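# Sort stickered items into matching-colored containers with four arms

## Task

Put every item into the container whose color matches the color of that item's sticker.

## Robot and tools

SETUP. Four identical i2rt Big YAM arms: arm1, arm2, arm3, arm4. Each has six revolute joints, a two-finger parallel gripper and a wrist camera (arm1_cam_wrist to arm4_cam_wrist). Four fixed room cameras: cam_room_a1, cam_room_a2, cam_room_b1, cam_room_b2. Reach is roughly 1.0 m out from the joint1 axis. Loose objects may occasionally get a short random shove.

FRAME. One shared scene frame for everything, in metres, origin on the floor, +z up. Each foot (base_link) faces along its own +x. Feet as [x, y, z] with quaternion (w, x, y, z): arm1 [-0.644, +1.377, +0.914] (+0.682, +0.007, +0.004, +0.731); arm2 [-0.655, -0.555, +0.928] (+0.747, +0.002, +0.000, -0.665); arm3 [+0.651, -1.332, +0.868] (+0.663, -0.004, -0.006, -0.748); arm4 [+0.648, +0.477, +0.879] (+0.687, +0.001, +0.003, +0.727). So arm1 and arm4 face about +y, arm2 and arm3 about -y. The 'hand' point lies between the finger pads, about 1 cm short of the tips. The hand's +z is the direction the fingers point, and the fingers close along its y. The printed hand can be off from the truth, more so at long reach. 'hand_target' is where the hand would be at the joint targets currently held.

JOINTS (radians, absolute; tolerance for done in brackets). joint1_rad -2.879..2.879 (0.045): yaw about the foot, positive counter-clockwise seen from above, 0 = along the foot's +x. joint2_rad 0..3.141 (0.14): shoulder, 0 = upper arm roughly level pointing back, increasing lifts it up then forward. joint3_rad 0..3.019 (0.09): elbow, 0 = folded, larger opens. joint4_rad -1.692..1.57 (0.055): hand pitch, positive tips fingers up. joint5_rad -1.57..1.57 (0.03): sideways hand swing, positive toward the arm's right. joint6_rad -2.094..2.094 (0.035): roll, positive clockwise seen from behind the hand. gripper_m 0..0.093 (0.003): fingertip gap in metres, roughly 50-64 N per pad. With joints 1 and 6 at 0 and a level forward hand, the camera is on top looking at the tips. Joints move at different rates, so joint moves can sweep the hand wide.

move. Keys: arm1, arm2, arm3, arm4, cameras; all optional. Each arm key holds a separate object for that arm only; an arm not named keeps its previous command. Inside: 'joints' = dictionary of absolute targets by name (any of joint1_rad..joint6_rad, gripper_m). 'target' = a list of seven numbers [x, y, z, qw, qx, qy, qz], an absolute hand pose in the scene frame (metres, unit quaternion), reached along a straight line starting at the current hand_target. When 'target' is given, 'joints' may contain only gripper_m. 'speed' (m/s, 0.002 to 0.5, default 0.25) needs 'target'; rotation is capped at twice that in rad/s. All hand paths of one call finish together, paced by the slowest; a path takes 0.5 to 10 s and is cut short beyond that; no call exceeds 15 s. Each step the commanded pose is clamped to 100 mm and 20 degrees from the measured hand, then solved by damped IK that favours position. Expect centimetre errors, lag, drift and speed overshoot near full stretch. Paths ignore obstacles and other arms. 'cameras': list of names, or 'all'; omitted/null means all, [] means none. Empty move = full state plus images. Unknown keys make a call invalid; out-of-range values get it refused, and after a refusal (or a stop) the later move, wait and finished_scene calls in that same reply are skipped.

wait: 'seconds' 0 to 10, plus optional 'cameras'; commands nothing and returns the state. zoom_image: 'camera' and 'region' [x0, y0, x1, y1] in pixels from the top-left, at most 504 x 504, only for a camera in the latest images. read_manual: section 'licences' gives URDF licence text only. finished_scene: 'scene' = current scene number; irreversible; the goal must already hold with the robots let go.

RESULTS. 'move:' lists each arm given a motion with 'done' or its worst status. 'pictures' gives image order; frames may be slightly older than the state. 'as last shown' marks arms not in the call (status 'not commanded', other lines repeated). Per arm: joint_positions; Joint velocities (rad/s, gripper m/s; 'within noise' = still); joint torques in N m for joints 1-6 (includes gravity, per-unit offsets and noise; entries 3 and 4 flip sign beyond ±28); hand, hand_target, joint_status, hand_status, on_its_own. 'off_target': stopped away from target, maybe still pushing. 'time_out': each joint now pursues a target near where it stood (within 0.375, 0.375, 0.113, 0.225, 0.075, 0.3 rad) and may creep there; send the reported position to relax it. 'joint command not followed' / 'pose unreachable': the self/arm-collision check held back targets (gripper still acts); 'not_followed' if still held at the end, and the arm may keep trying later. 'held at' in on_its_own is a target, not a reading.

GRIPPER. Gripping a rigid part at full force reads up to about 5 mm under its width; closed empty reads 0.000-0.002; free-air readings run up to 2 mm wide. Command about 5 mm below the first-contact reading for a firm grip (deeper for soft, small or round things; soft ones get crushed). Open well above the reading to release.

HEAT. Holding loads, stretching out or pushing against things warms motors, even while idle between replies. 'MOTOR HOT' appears near 85 °C; at 100 °C an OVER-TEMPERATURE FAULT drops the whole arm and its gripper for 30-60 s or more, after which keys say 'limit_stop_at_motor_heat' and must be re-sent.

AVOID. Knocking items off the work area or onto the floor (ends the scene), dropping, releasing while moving, slamming, pushing hard into surfaces, and arms pressing on each other (fingers, gripper housings and cameras can still collide despite the check). Arms keep pushing on contact and do not wait for each other. Simulation time passes while you think, with the last commands held.

Each tool is called after "Request:" as name(argument=value, ...) on one line, values as JSON.

## Session

Request:
move()

Scene clock: 0.00 s.
Joint torques (N m): no reading
Motor temperatures (°C): arm1=[22 24 25 23 21 21 21] | arm2=[24 24 24 22 22 20 23] | arm3=[24 24 23 24 24 23 23] | arm4=[23 21 22 22 25 21 24]
Heat: arm1: hottest joint3_rad 25 °C; arm2: hottest joint1_rad 24 °C; arm3: hottest joint1_rad 24 °C; arm4: hottest joint5_rad 25 °C.
Joint velocities: within noise
arm1.joint_positions: joint1_rad=-0.126 joint2_rad=+0.534 joint3_rad=+1.403 joint4_rad=-1.611 joint5_rad=-0.026 joint6_rad=-0.127 gripper_m=+0.09396
arm1.joint_status: not commanded
arm1.hand: x=-0.6307 y=+1.5344 z=+1.4214 quat_wxyz=(-0.298, +0.671, -0.622, -0.272) (m; scene frame)
arm1.hand_target: x=-0.6306 y=+1.5327 z=+1.4326 quat_wxyz=(-0.308, +0.666, -0.618, -0.280) (m; scene frame)
arm1.hand_status: not commanded
arm2.joint_positions: joint1_rad=-0.045 joint2_rad=+0.390 joint3_rad=+1.428 joint4_rad=-1.186 joint5_rad=+0.166 joint6_rad=-0.774 gripper_m=+0.09396
arm2.joint_status: not commanded
arm2.hand: x=-0.6756 y=-0.6916 z=+1.5578 quat_wxyz=(-0.217, -0.319, -0.688, +0.615) (m; scene frame)
arm2.hand_target: x=-0.6760 y=-0.6854 z=+1.5653 quat_wxyz=(-0.221, -0.317, -0.681, +0.622) (m; scene frame)
arm2.hand_status: not commanded
arm3.joint_positions: joint1_rad=+0.075 joint2_rad=+0.276 joint3_rad=+1.523 joint4_rad=-1.599 joint5_rad=-0.185 joint6_rad=-0.597 gripper_m=+0.09396
arm3.joint_status: not commanded
arm3.hand: x=+0.6803 y=-1.3506 z=+1.4452 quat_wxyz=(-0.326, -0.350, -0.735, +0.481) (m; scene frame)
arm3.hand_target: x=+0.6804 y=-1.3484 z=+1.4507 quat_wxyz=(-0.328, -0.347, -0.731, +0.487) (m; scene frame)
arm3.hand_status: not commanded
arm4.joint_positions: joint1_rad=+0.109 joint2_rad=+0.555 joint3_rad=+1.556 joint4_rad=-1.251 joint5_rad=+0.178 joint6_rad=-0.775 gripper_m=+0.09396
arm4.joint_status: not commanded
arm4.hand: x=+0.6522 y=+0.6599 z=+1.5276 quat_wxyz=(-0.572, +0.731, -0.297, -0.221) (m; scene frame)
arm4.hand_target: x=+0.6531 y=+0.6547 z=+1.5360 quat_wxyz=(-0.580, +0.725, -0.296, -0.226) (m; scene frame)
arm4.hand_status: not commanded
pictures: arm1_cam_wrist, arm2_cam_wrist, arm3_cam_wrist, arm4_cam_wrist, cam_room_a1, cam_room_a2, cam_room_b1, cam_room_b2
Images, in order (width x height): arm1_cam_wrist 672x504, arm2_cam_wrist 672x504, arm3_cam_wrist 672x504, arm4_cam_wrist 672x504, cam_room_a1 672x504, cam_room_a2 672x504, cam_room_b1 672x504, cam_room_b2 672x504.

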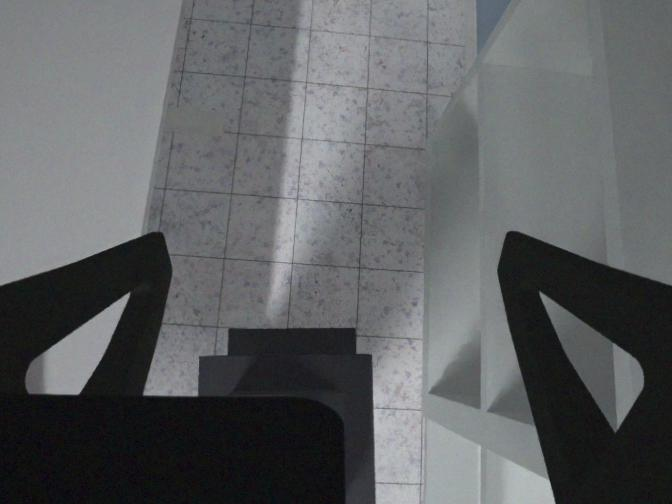

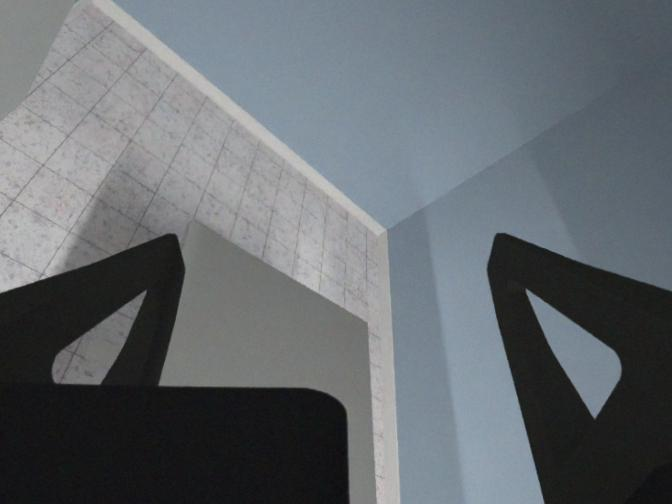

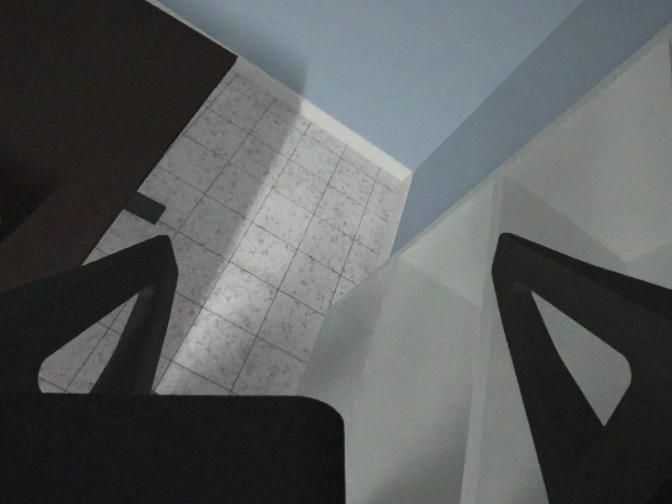

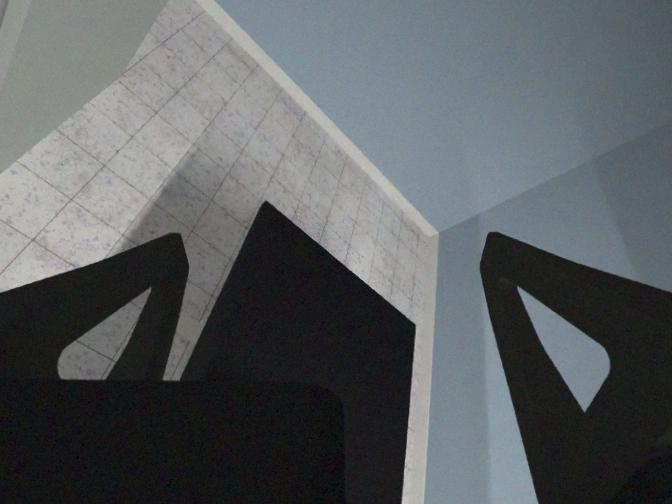

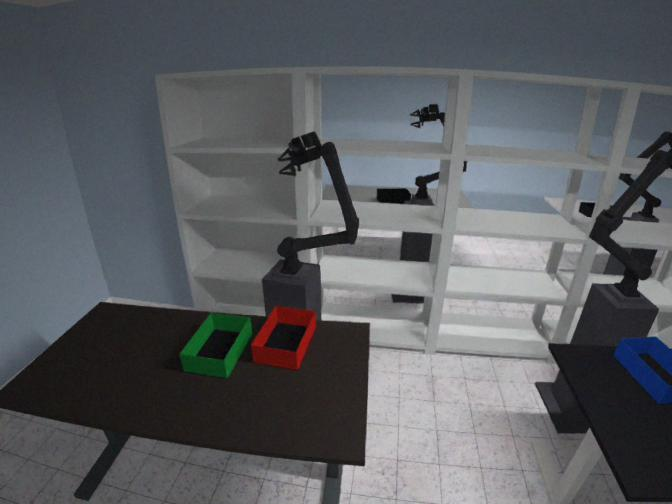

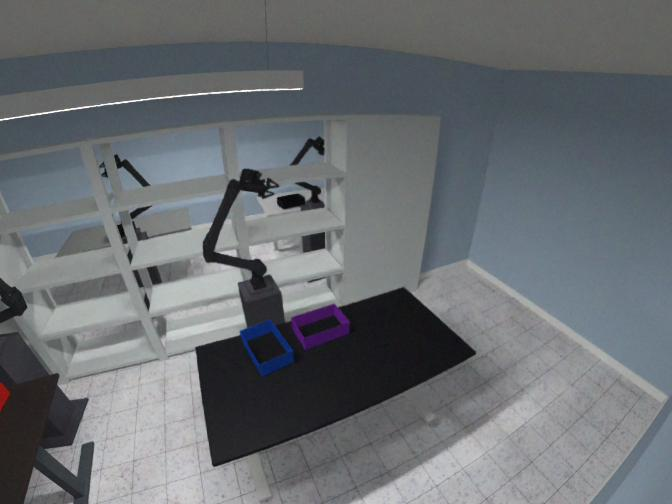

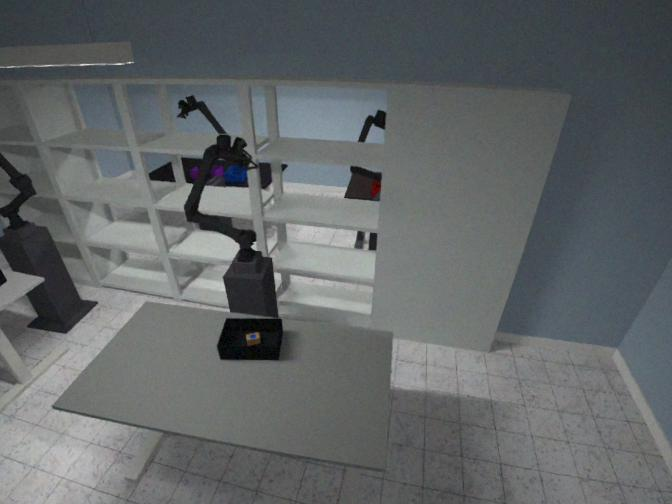

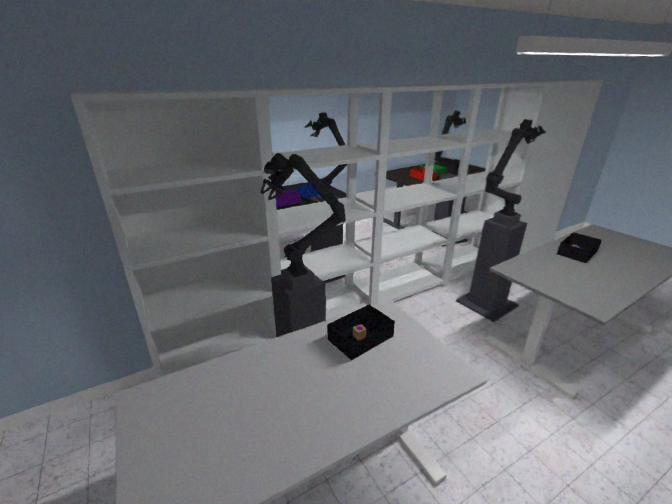

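Request:
zoom_image(camera="cam_room_b1", region=[180, 290, 340, 380])

Request:
zoom_image(camera="cam_room_b2", region=[300, 290, 420, 370])

Request:
zoom_image(camera="cam_room_b2", region=[230, 80, 630, 330])

Request:
zoom_image(camera="cam_room_b2", region=[540, 220, 620, 270])

Request:
zoom_image(camera="cam_room_a2", region=[0, 100, 440, 400])

Request:
zoom_image(camera="cam_room_a1", region=[170, 60, 670, 400])

Request:
zoom_image(camera="cam_room_b1", region=[0, 70, 400, 370])

Scaled by 3.150.

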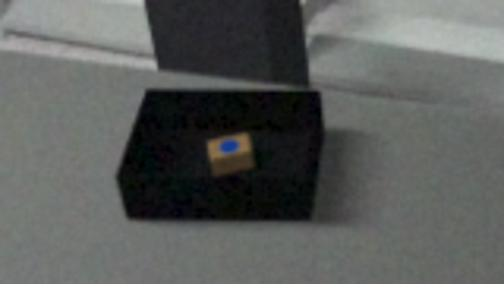

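Scaled by 4.200.

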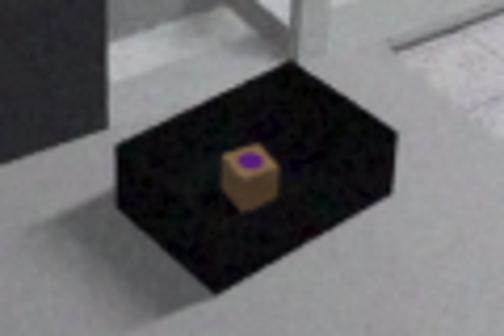

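Scaled by 1.260.

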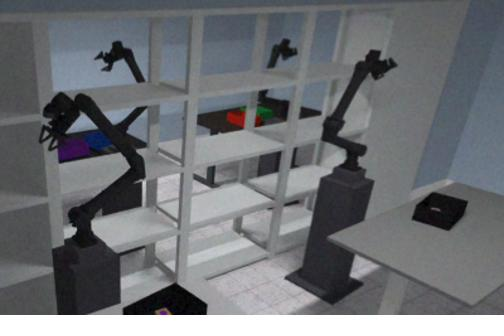

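Scaled by 6.300.

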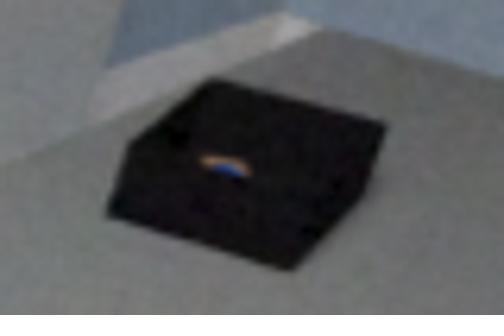

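Scaled by 1.145.

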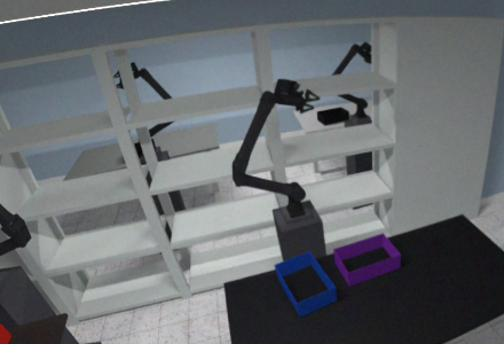

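Scaled by 1.008.

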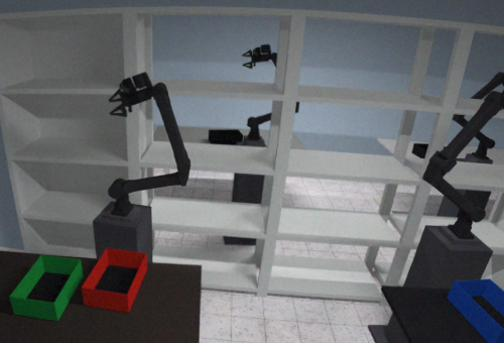

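Scaled by 1.260.

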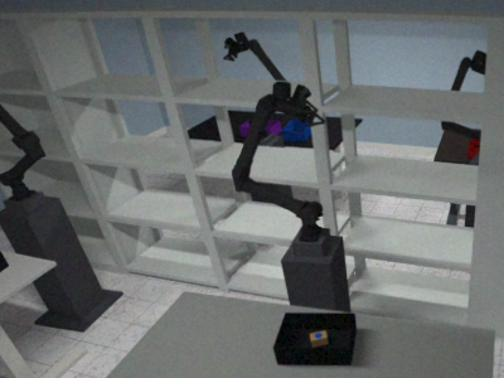

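Request:
move(arm1={"target":[-0.644,1.78,1.2,0,0.7071,-0.7071,0],"speed":0.4}, arm2={"target":[-0.655,-0.95,1.2,0,0.7071,0.7071,0],"speed":0.4}, arm3={"target":[0.651,-1.73,1.2,0,0.7071,0.7071,0],"speed":0.4}, arm4={"target":[0.648,0.88,1.2,0,0.7071,-0.7071,0],"speed":0.4})

Scene clock: 55.00 s.
Joint torques (N m): arm1=[-1.44 -9.47 15.82 -0.13 -0.06 0.12] | arm2=[0.21 -12.92 15.58 0.1 -0.16 0.2] | arm3=[0.44 -13.22 12.82 -0.43 -0.08 0.06] | arm4=[0.15 -12.69 11.33 -0.32 -0.04 0.18]
Motor temperatures (°C): arm1=[22 24 29 24 21 21 21] | arm2=[24 25 27 23 22 20 23] | arm3=[24 25 25 24 24 23 23] | arm4=[23 22 26 22 25 21 24]
Heat: arm1: hottest joint3_rad 29 °C; arm2: hottest joint3_rad 27 °C; arm3: hottest joint2_rad 25 °C; arm4: hottest joint3_rad 26 °C.
move: arm1 off_target; arm2 off_target; arm3 off_target; arm4 off_target
Joint velocities: within noise
arm1.joint_positions: joint1_rad=-0.057 joint2_rad=+1.398 joint3_rad=+1.371 joint4_rad=-1.601 joint5_rad=+0.017 joint6_rad=+0.011 gripper_m=+0.09396
arm1.joint_status: not commanded
arm1.hand: x=-0.6411 y=+1.7678 z=+1.1747 quat_wxyz=(+0.019, +0.707, -0.706, +0.020) (m; scene frame)
arm1.hand_target: x=-0.6439 y=+1.7787 z=+1.1997 quat_wxyz=(+0.000, +0.707, -0.707, +0.000) (m; scene frame)
arm1.hand_status: off_target (0.028 m and 3.1 deg from the pose sent, 0.331 m and 47.8 deg at the start)
arm2.joint_positions: joint1_rad=-0.107 joint2_rad=+1.367 joint3_rad=+1.315 joint4_rad=-1.565 joint5_rad=+0.005 joint6_rad=-0.011 gripper_m=+0.09396
arm2.joint_status: not commanded
arm2.hand: x=-0.6530 y=-0.9379 z=+1.1766 quat_wxyz=(+0.019, -0.699, -0.715, -0.016) (m; scene frame)
arm2.hand_target: x=-0.6550 y=-0.9489 z=+1.1998 quat_wxyz=(+0.000, -0.707, -0.707, +0.000) (m; scene frame)
arm2.hand_status: off_target (0.026 m and 3.1 deg from the pose sent, 0.442 m and 89.2 deg at the start)
arm3.joint_positions: joint1_rad=+0.135 joint2_rad=+1.402 joint3_rad=+1.486 joint4_rad=-1.697 joint5_rad=+0.004 joint6_rad=-0.006 gripper_m=+0.09396
arm3.joint_status: not commanded
arm3.hand: x=+0.6553 y=-1.7228 z=+1.1747 quat_wxyz=(+0.011, -0.700, -0.714, -0.009) (m; scene frame)
arm3.hand_target: x=+0.6510 y=-1.7288 z=+1.1992 quat_wxyz=(-0.010, -0.707, -0.707, +0.010) (m; scene frame)
arm3.hand_status: off_target (0.027 m and 2.0 deg from the pose sent, 0.453 m and 79.8 deg at the start; a joint's target at an end of its range on 24 of 83 steps)
arm4.joint_positions: joint1_rad=-0.044 joint2_rad=+1.382 joint3_rad=+1.473 joint4_rad=-1.669 joint5_rad=+0.008 joint6_rad=-0.008 gripper_m=+0.09395
arm4.joint_status: not commanded
arm4.hand: x=+0.6461 y=+0.8744 z=+1.1817 quat_wxyz=(+0.003, +0.715, -0.700, +0.005) (m; scene frame)
arm4.hand_target: x=+0.6479 y=+0.8794 z=+1.1993 quat_wxyz=(-0.009, +0.707, -0.707, -0.009) (m; scene frame)
arm4.hand_status: off_target (0.019 m and 1.4 deg from the pose sent, 0.395 m and 86.7 deg at the start; a joint's target at an end of its range on 26 of 83 steps)
pictures: arm1_cam_wrist, arm2_cam_wrist, arm3_cam_wrist, arm4_cam_wrist, cam_room_a1, cam_room_a2, cam_room_b1, cam_room_b2
Images, in order (width x height): arm1_cam_wrist 672x504, arm2_cam_wrist 672x504, arm3_cam_wrist 672x504, arm4_cam_wrist 672x504, cam_room_a1 672x504, cam_room_a2 672x504, cam_room_b1 672x504, cam_room_b2 672x504.

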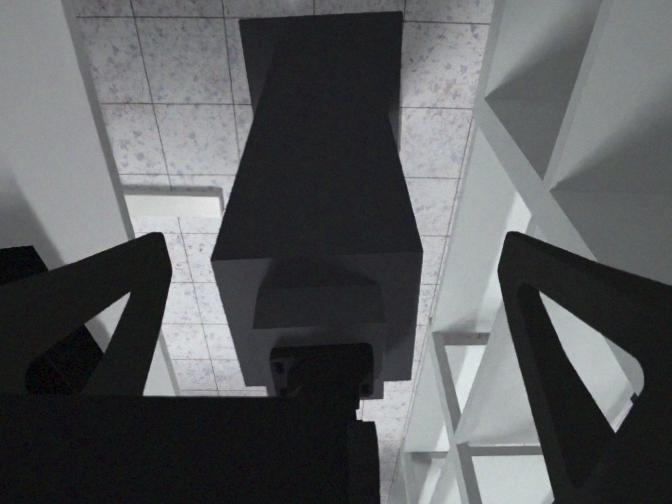

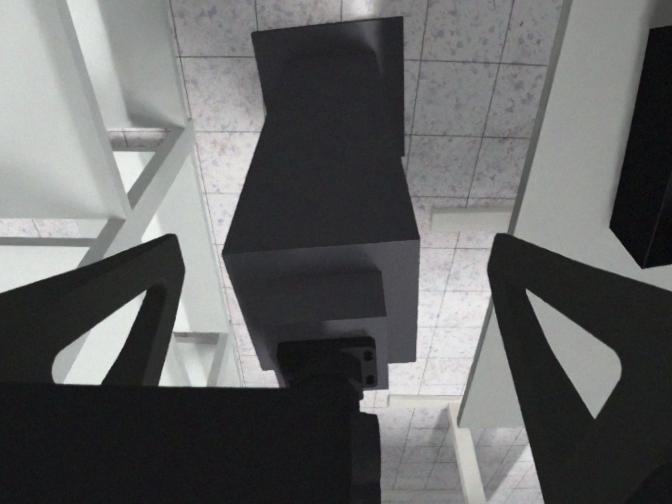

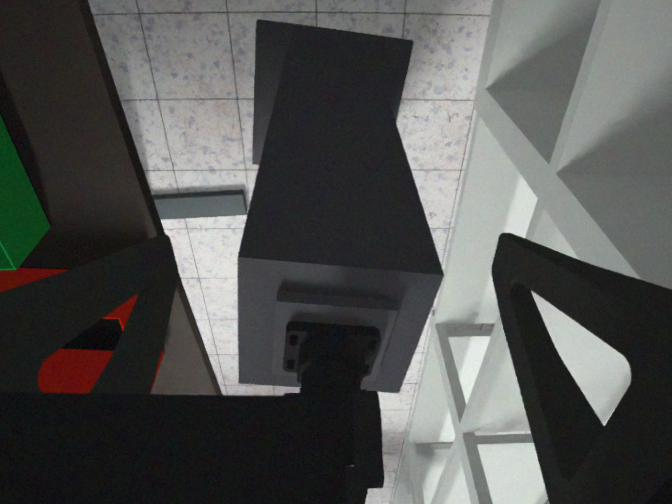

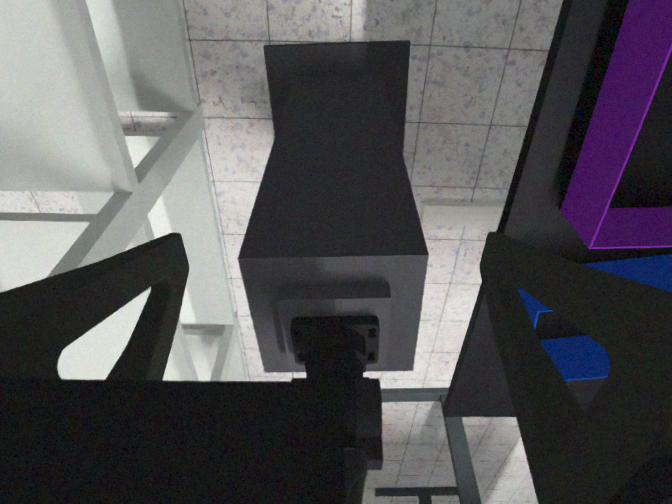

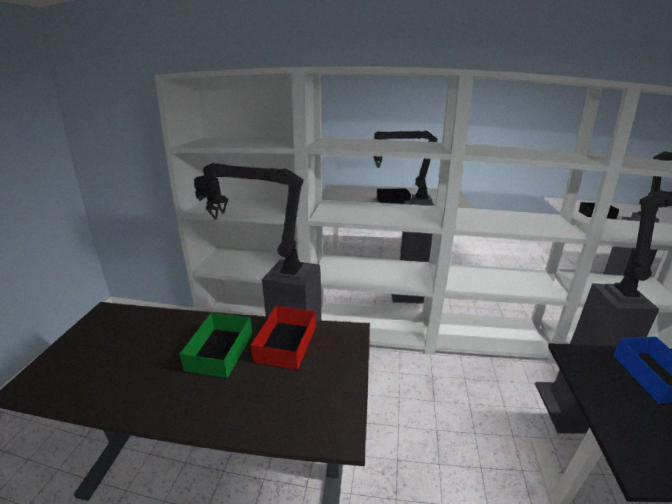

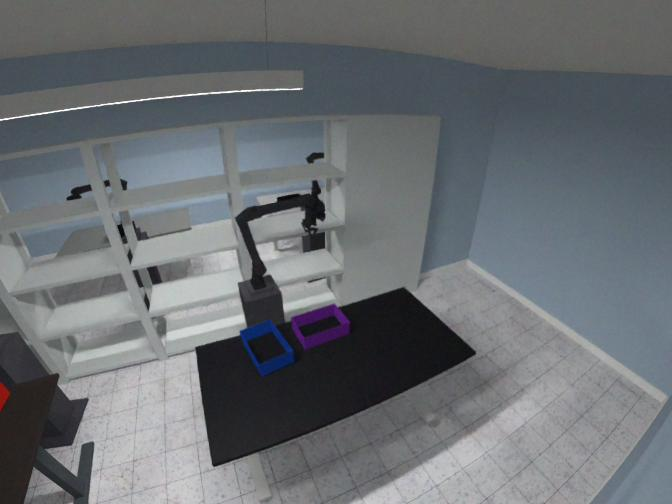

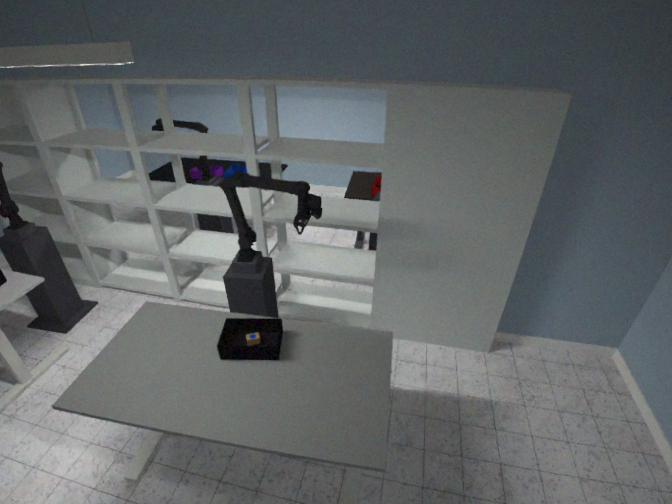

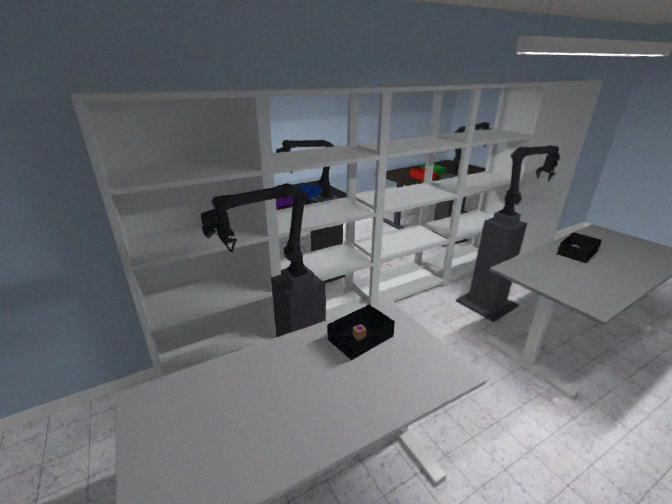

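Request:
move(arm1={"joints":{"joint1_rad":1.5,"joint4_rad":-1.02}}, arm2={"joints":{"joint1_rad":-1.686,"joint4_rad":-1.1}}, arm3={"joints":{"joint1_rad":1.69,"joint4_rad":-1.13}}, arm4={"joints":{"joint1_rad":-1.627,"joint4_rad":-1.13}})

Scene clock: 74.83 s.
Joint torques (N m): arm1=[-2.49 -9.82 16.57 1.96 0.09 0.08] | arm2=[1.08 -13.92 16.35 1.87 -0.07 0.19] | arm3=[1.08 -14.74 13.65 1.31 0.08 0.01] | arm4=[0.97 -14.04 12.19 1.22 0.04 0.16]
Motor temperatures (°C): arm1=[22 24 32 23 21 21 21] | arm2=[24 25 31 22 22 20 23] | arm3=[24 25 28 24 24 23 23] | arm4=[23 22 28 22 25 21 24]
Heat: arm1: hottest joint3_rad 32 °C; arm2: hottest joint3_rad 31 °C; arm3: hottest joint3_rad 28 °C; arm4: hottest joint3_rad 28 °C.
move: arm1 done; arm2 done; arm3 done; arm4 done
Joint velocities: within noise
arm1.joint_positions: joint1_rad=+1.504 joint2_rad=+1.398 joint3_rad=+1.373 joint4_rad=-1.033 joint5_rad=+0.014 joint6_rad=+0.014 gripper_m=+0.09397
arm1.joint_status: all done
arm1.hand: x=-1.1650 y=+1.3783 z=+1.2137 quat_wxyz=(-0.006, +0.965, -0.007, -0.261) (m; scene frame)
arm1.hand_target: x=-1.1782 y=+1.3806 z=+1.2486 quat_wxyz=(-0.006, +0.954, -0.012, -0.299) (m; scene frame)
arm1.hand_status: not commanded
arm2.joint_positions: joint1_rad=-1.692 joint2_rad=+1.367 joint3_rad=+1.318 joint4_rad=-1.107 joint5_rad=+0.003 joint6_rad=-0.008 gripper_m=+0.09398
arm2.joint_status: all done
arm2.hand: x=-1.1477 y=-0.5532 z=+1.1982 quat_wxyz=(+0.004, -0.979, -0.002, +0.205) (m; scene frame)
arm2.hand_target: x=-1.1611 y=-0.5563 z=+1.2279 quat_wxyz=(+0.002, -0.971, +0.001, +0.237) (m; scene frame)
arm2.hand_status: not commanded
arm3.joint_positions: joint1_rad=+1.691 joint2_rad=+1.402 joint3_rad=+1.486 joint4_rad=-1.138 joint5_rad=+0.000 joint6_rad=-0.003 gripper_m=+0.09397
arm3.joint_status: all done
arm3.hand: x=+1.1779 y=-1.3281 z=+1.2017 quat_wxyz=(-0.256, +0.003, -0.967, +0.007) (m; scene frame)
arm3.hand_target: x=+1.1853 y=-1.3281 z=+1.2358 quat_wxyz=(-0.291, +0.000, -0.957, +0.007) (m; scene frame)
arm3.hand_status: not commanded
arm4.joint_positions: joint1_rad=-1.634 joint2_rad=+1.382 joint3_rad=+1.473 joint4_rad=-1.139 joint5_rad=+0.006 joint6_rad=-0.005 gripper_m=+0.09398
arm4.joint_status: all done
arm4.hand: x=+1.1701 y=+0.4737 z=+1.2132 quat_wxyz=(-0.256, -0.001, -0.967, +0.006) (m; scene frame)
arm4.hand_target: x=+1.1779 y=+0.4773 z=+1.2379 quat_wxyz=(-0.282, -0.003, -0.959, +0.003) (m; scene frame)
arm4.hand_status: not commanded
pictures: arm1_cam_wrist, arm2_cam_wrist, arm3_cam_wrist, arm4_cam_wrist, cam_room_a1, cam_room_a2, cam_room_b1, cam_room_b2
Images, in order (width x height): arm1_cam_wrist 672x504, arm2_cam_wrist 672x504, arm3_cam_wrist 672x504, arm4_cam_wrist 672x504, cam_room_a1 672x504, cam_room_a2 672x504, cam_room_b1 672x504, cam_room_b2 672x504.

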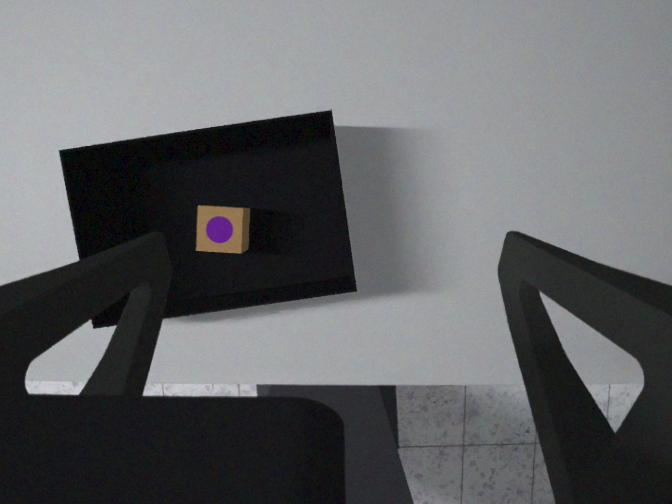

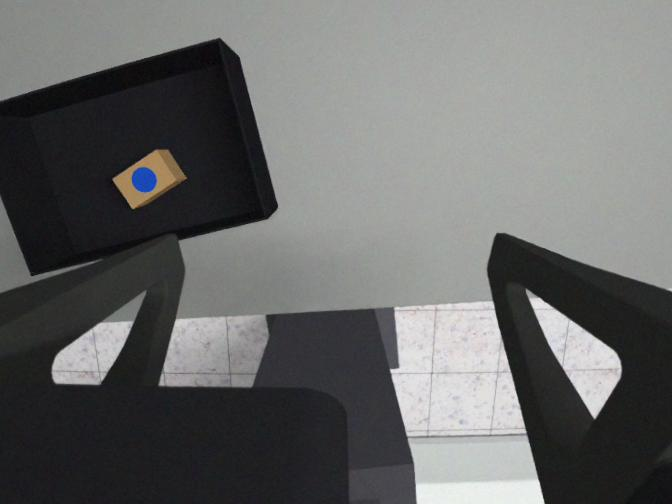

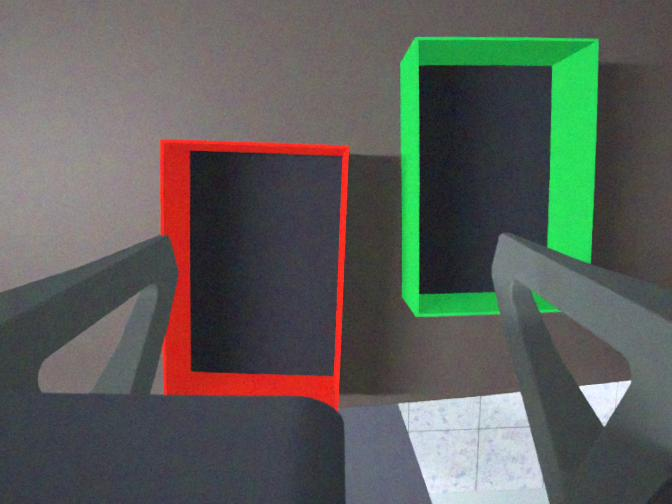

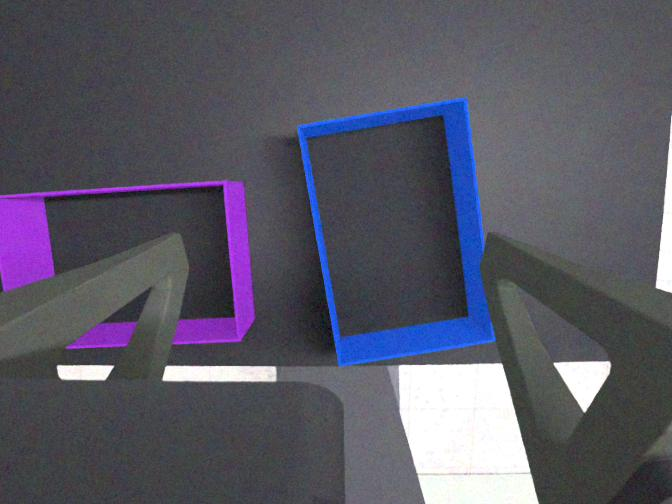

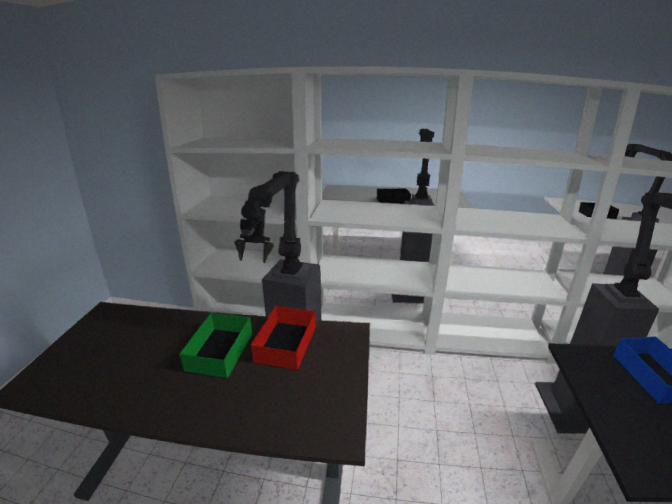

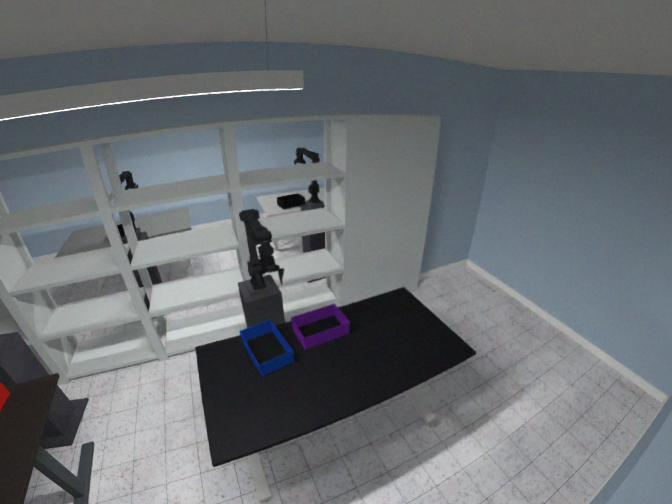

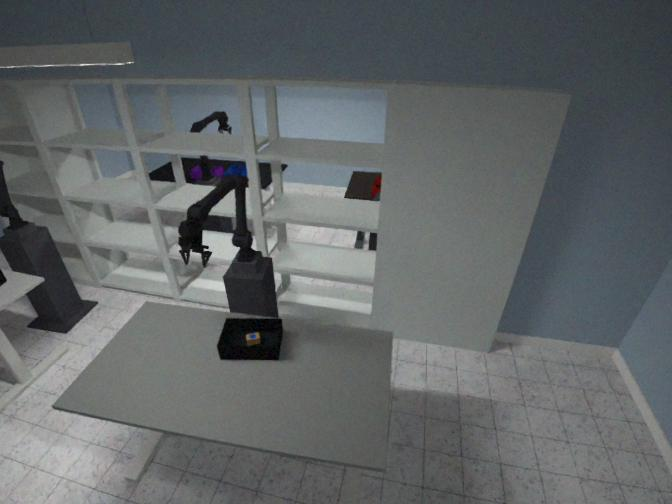

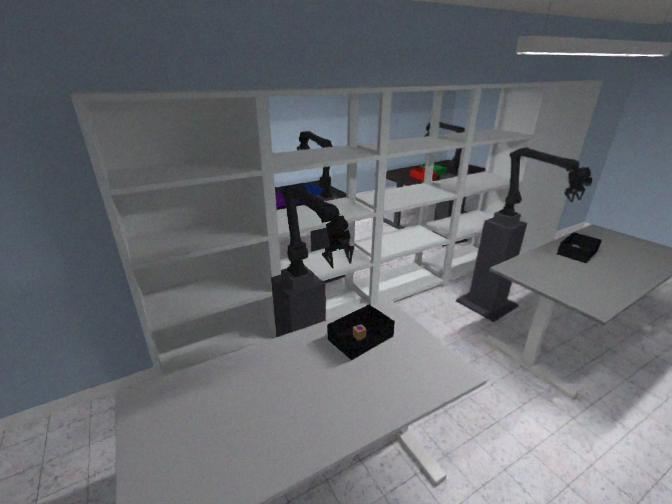

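Request:
move(arm1={"target":[-1.178,1.381,1.129,-0.006,0.954,-0.012,-0.299]}, arm4={"target":[1.178,0.477,1.118,-0.282,-0.003,-0.959,0.003]}, cameras=["arm1_cam_wrist","arm4_cam_wrist"])

Request:
move(arm1={"target":[-1.178,1.461,1.129,-0.006,0.954,-0.012,-0.299]}, arm4={"target":[1.178,0.557,1.118,-0.282,-0.003,-0.959,0.003]}, cameras=["arm1_cam_wrist","arm4_cam_wrist"])

Request:
move(arm1={"target":[-1.098,1.381,1.129,-0.006,0.954,-0.012,-0.299]}, arm4={"target":[1.098,0.477,1.118,-0.282,-0.003,-0.959,0.003]}, cameras=["arm1_cam_wrist","arm4_cam_wrist"])

Scene clock: 89.13 s.
Joint torques (N m): arm1=[-1.61 -9.35 12.05 2.03 0.1 0.08] | arm2=[1.03 -13.92 16.31 1.85 -0.07 0.18] | arm3=[1.2 -14.8 13.65 1.26 0.09 0.01] | arm4=[0.91 -11.87 9.46 1.37 0.06 0.15]
Motor temperatures (°C): arm1=[22 24 35 23 21 21 21] | arm2=[24 25 32 22 22 20 23] | arm3=[24 26 30 24 24 23 23] | arm4=[23 23 30 22 24 21 24]
Heat: arm1: hottest joint3_rad 35 °C; arm2: hottest joint3_rad 32 °C; arm3: hottest joint3_rad 30 °C; arm4: hottest joint3_rad 30 °C.
move: arm1 off_target; arm4 done
Joint velocities: within noise
arm1.joint_positions: joint1_rad=+1.504 joint2_rad=+1.421 joint3_rad=+1.134 joint4_rad=-0.723 joint5_rad=+0.014 joint6_rad=+0.014 gripper_m=+0.09397
arm1.joint_status: not commanded
arm1.hand: x=-1.1703 y=+1.3785 z=+1.1215 quat_wxyz=(-0.006, +0.959, -0.007, -0.285) (m; scene frame)
arm1.hand_target: x=-1.1777 y=+1.3810 z=+1.1291 quat_wxyz=(-0.006, +0.954, -0.012, -0.299) (m; scene frame)
arm1.hand_status: off_target (0.011 m and 1.8 deg from the pose sent, 0.086 m and 4.6 deg at the start)
arm2, arm3: as last shown
arm4.joint_positions: joint1_rad=-1.634 joint2_rad=+1.372 joint3_rad=+1.202 joint4_rad=-0.832 joint5_rad=+0.006 joint6_rad=-0.005 gripper_m=+0.09398
arm4.joint_status: not commanded
arm4.hand: x=+1.1716 y=+0.4734 z=+1.1203 quat_wxyz=(-0.279, -0.001, -0.960, +0.006) (m; scene frame)
arm4.hand_target: x=+1.1778 y=+0.4769 z=+1.1179 quat_wxyz=(-0.282, -0.003, -0.959, +0.003) (m; scene frame)
arm4.hand_status: done (0.008 m and 0.6 deg from the pose sent, 0.096 m and 3.2 deg at the start)
pictures: arm1_cam_wrist, arm4_cam_wrist
Images, in order (width x height): arm1_cam_wrist 672x504, arm4_cam_wrist 672x504.

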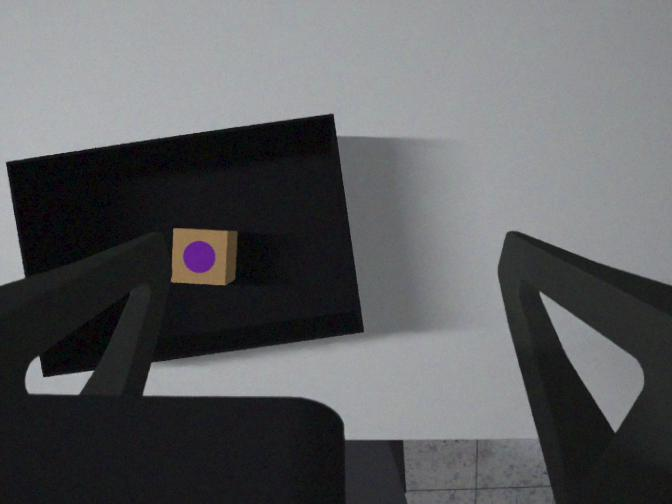

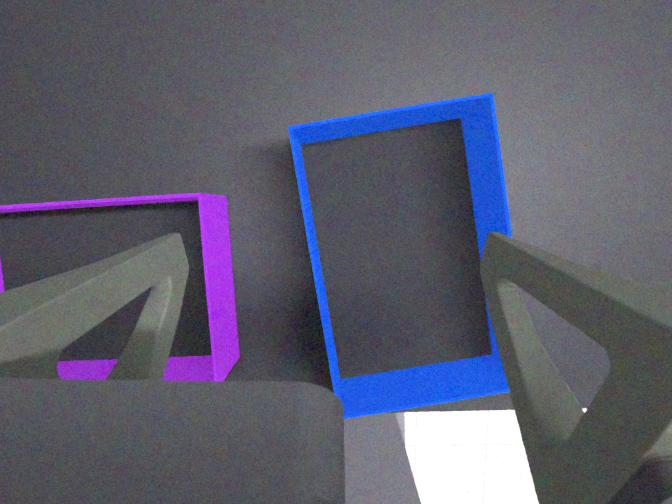

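Scene clock: 90.30 s.
Joint torques (N m): arm1=[-0.91 -8.23 13.71 1.92 -0.1 -0.09] | arm2=[1.08 -13.92 16.35 1.87 -0.08 0.18] | arm3=[1.08 -14.74 13.64 1.26 0.08 0.02] | arm4=[-0.15 -11.05 10.95 1.09 0.27 0.19]
Motor temperatures (°C): arm1=[22 24 35 23 21 21 21] | arm2=[24 25 32 22 22 20 23] | arm3=[24 26 30 24 24 23 23] | arm4=[23 23 30 22 24 21 24]
Heat: arm1: hottest joint3_rad 35 °C; arm2: hottest joint3_rad 32 °C; arm3: hottest joint3_rad 30 °C; arm4: hottest joint3_rad 30 °C.
move: arm1 off_target; arm4 off_target
Joint velocities: within noise
arm1.joint_positions: joint1_rad=+1.311 joint2_rad=+1.427 joint3_rad=+1.134 joint4_rad=-0.723 joint5_rad=-0.082 joint6_rad=-0.122 gripper_m=+0.09397
arm1.joint_status: not commanded
arm1.hand: x=-1.1635 y=+1.4637 z=+1.1186 quat_wxyz=(-0.005, +0.959, -0.022, -0.284) (m; scene frame)
arm1.hand_target: x=-1.1773 y=+1.4609 z=+1.1290 quat_wxyz=(-0.006, +0.954, -0.012, -0.299) (m; scene frame)
arm1.hand_status: off_target (0.018 m and 2.1 deg from the pose sent, 0.083 m and 1.8 deg at the start)
arm2, arm3: as last shown
arm4.joint_positions: joint1_rad=-1.437 joint2_rad=+1.382 joint3_rad=+1.202 joint4_rad=-0.832 joint5_rad=+0.100 joint6_rad=+0.144 gripper_m=+0.09398
arm4.joint_status: not commanded
arm4.hand: x=+1.1661 y=+0.5600 z=+1.1158 quat_wxyz=(-0.278, +0.009, -0.961, +0.003) (m; scene frame)
arm4.hand_target: x=+1.1776 y=+0.5570 z=+1.1178 quat_wxyz=(-0.282, -0.003, -0.959, +0.003) (m; scene frame)
arm4.hand_status: off_target (0.012 m and 1.5 deg from the pose sent, 0.084 m and 0.6 deg at the start)
pictures: arm1_cam_wrist, arm4_cam_wrist
Images, in order (width x height): arm1_cam_wrist 672x504, arm4_cam_wrist 672x504.

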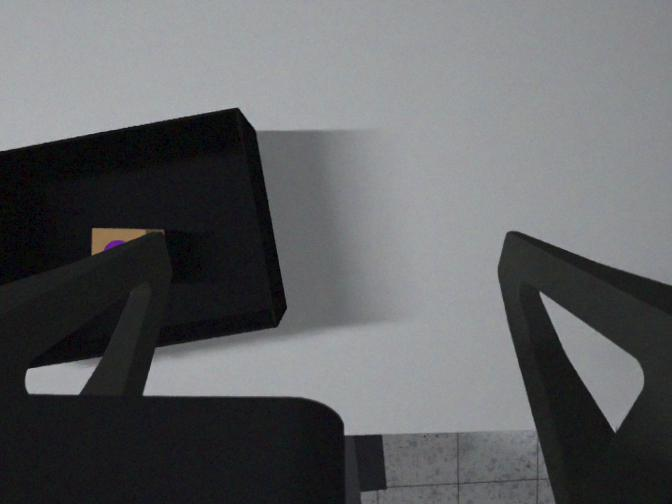

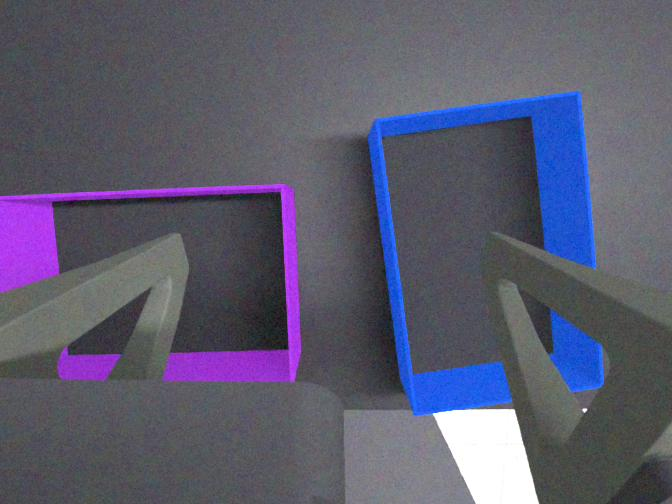

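Scene clock: 91.57 s.
Joint torques (N m): arm1=[-1.38 -6.07 11.4 1.31 0.13 0.12] | arm2=[1.14 -13.86 16.34 1.85 -0.08 0.18] | arm3=[1.14 -14.74 13.7 1.28 0.08 0.01] | arm4=[1.08 -9.11 8.95 0.57 -0.04 -0.1]
Motor temperatures (°C): arm1=[22 25 35 23 21 21 21] | arm2=[24 25 33 22 22 20 23] | arm3=[24 26 31 24 24 23 23] | arm4=[23 23 31 22 24 21 24]
Heat: arm1: hottest joint3_rad 35 °C; arm2: hottest joint3_rad 33 °C; arm3: hottest joint3_rad 31 °C; arm4: hottest joint3_rad 31 °C.
move: arm1 done; arm4 done
Joint velocities: within noise
arm1.joint_positions: joint1_rad=+1.500 joint2_rad=+1.209 joint3_rad=+0.949 joint4_rad=-0.719 joint5_rad=+0.013 joint6_rad=+0.010 gripper_m=+0.09397
arm1.joint_status: not commanded
arm1.hand: x=-1.0981 y=+1.3803 z=+1.1276 quat_wxyz=(-0.006, +0.954, -0.007, -0.299) (m; scene frame)
arm1.hand_target: x=-1.0979 y=+1.3809 z=+1.1289 quat_wxyz=(-0.006, +0.954, -0.012, -0.299) (m; scene frame)
arm1.hand_status: done (0.002 m and 0.5 deg from the pose sent, 0.106 m and 2.1 deg at the start)
arm2, arm3: as last shown
arm4.joint_positions: joint1_rad=-1.631 joint2_rad=+1.167 joint3_rad=+1.022 joint4_rad=-0.831 joint5_rad=+0.008 joint6_rad=+0.020 gripper_m=+0.09398
arm4.joint_status: not commanded
arm4.hand: x=+1.1003 y=+0.4747 z=+1.1238 quat_wxyz=(-0.291, -0.012, -0.957, +0.003) (m; scene frame)
arm4.hand_target: x=+1.0980 y=+0.4769 z=+1.1181 quat_wxyz=(-0.282, -0.003, -0.959, +0.003) (m; scene frame)
arm4.hand_status: done (0.007 m and 1.5 deg from the pose sent, 0.107 m and 1.4 deg at the start)
pictures: arm1_cam_wrist, arm4_cam_wrist
Images, in order (width x height): arm1_cam_wrist 672x504, arm4_cam_wrist 672x504.

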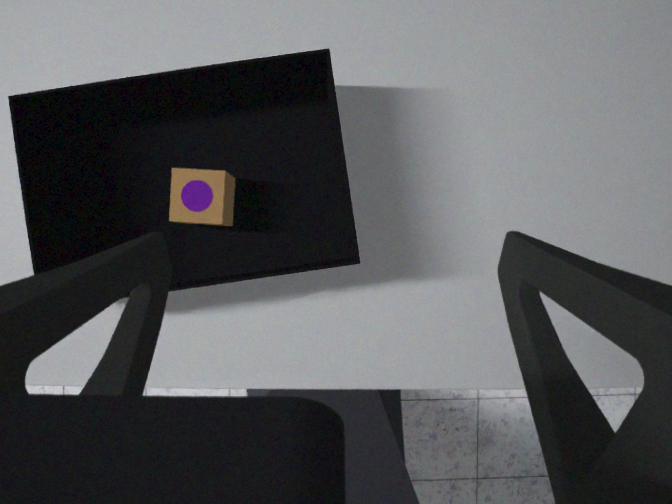

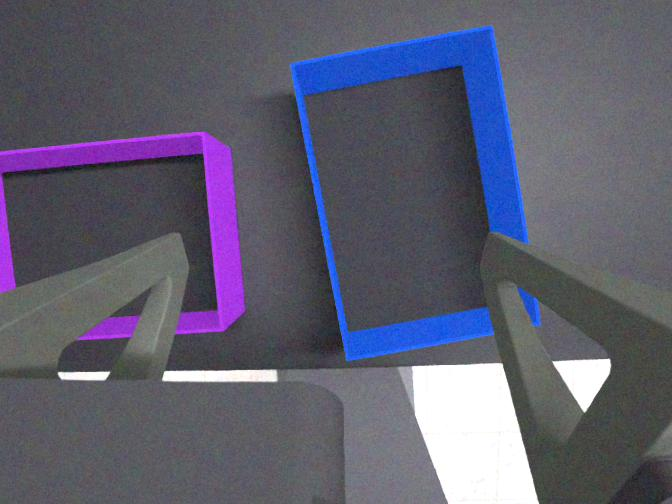

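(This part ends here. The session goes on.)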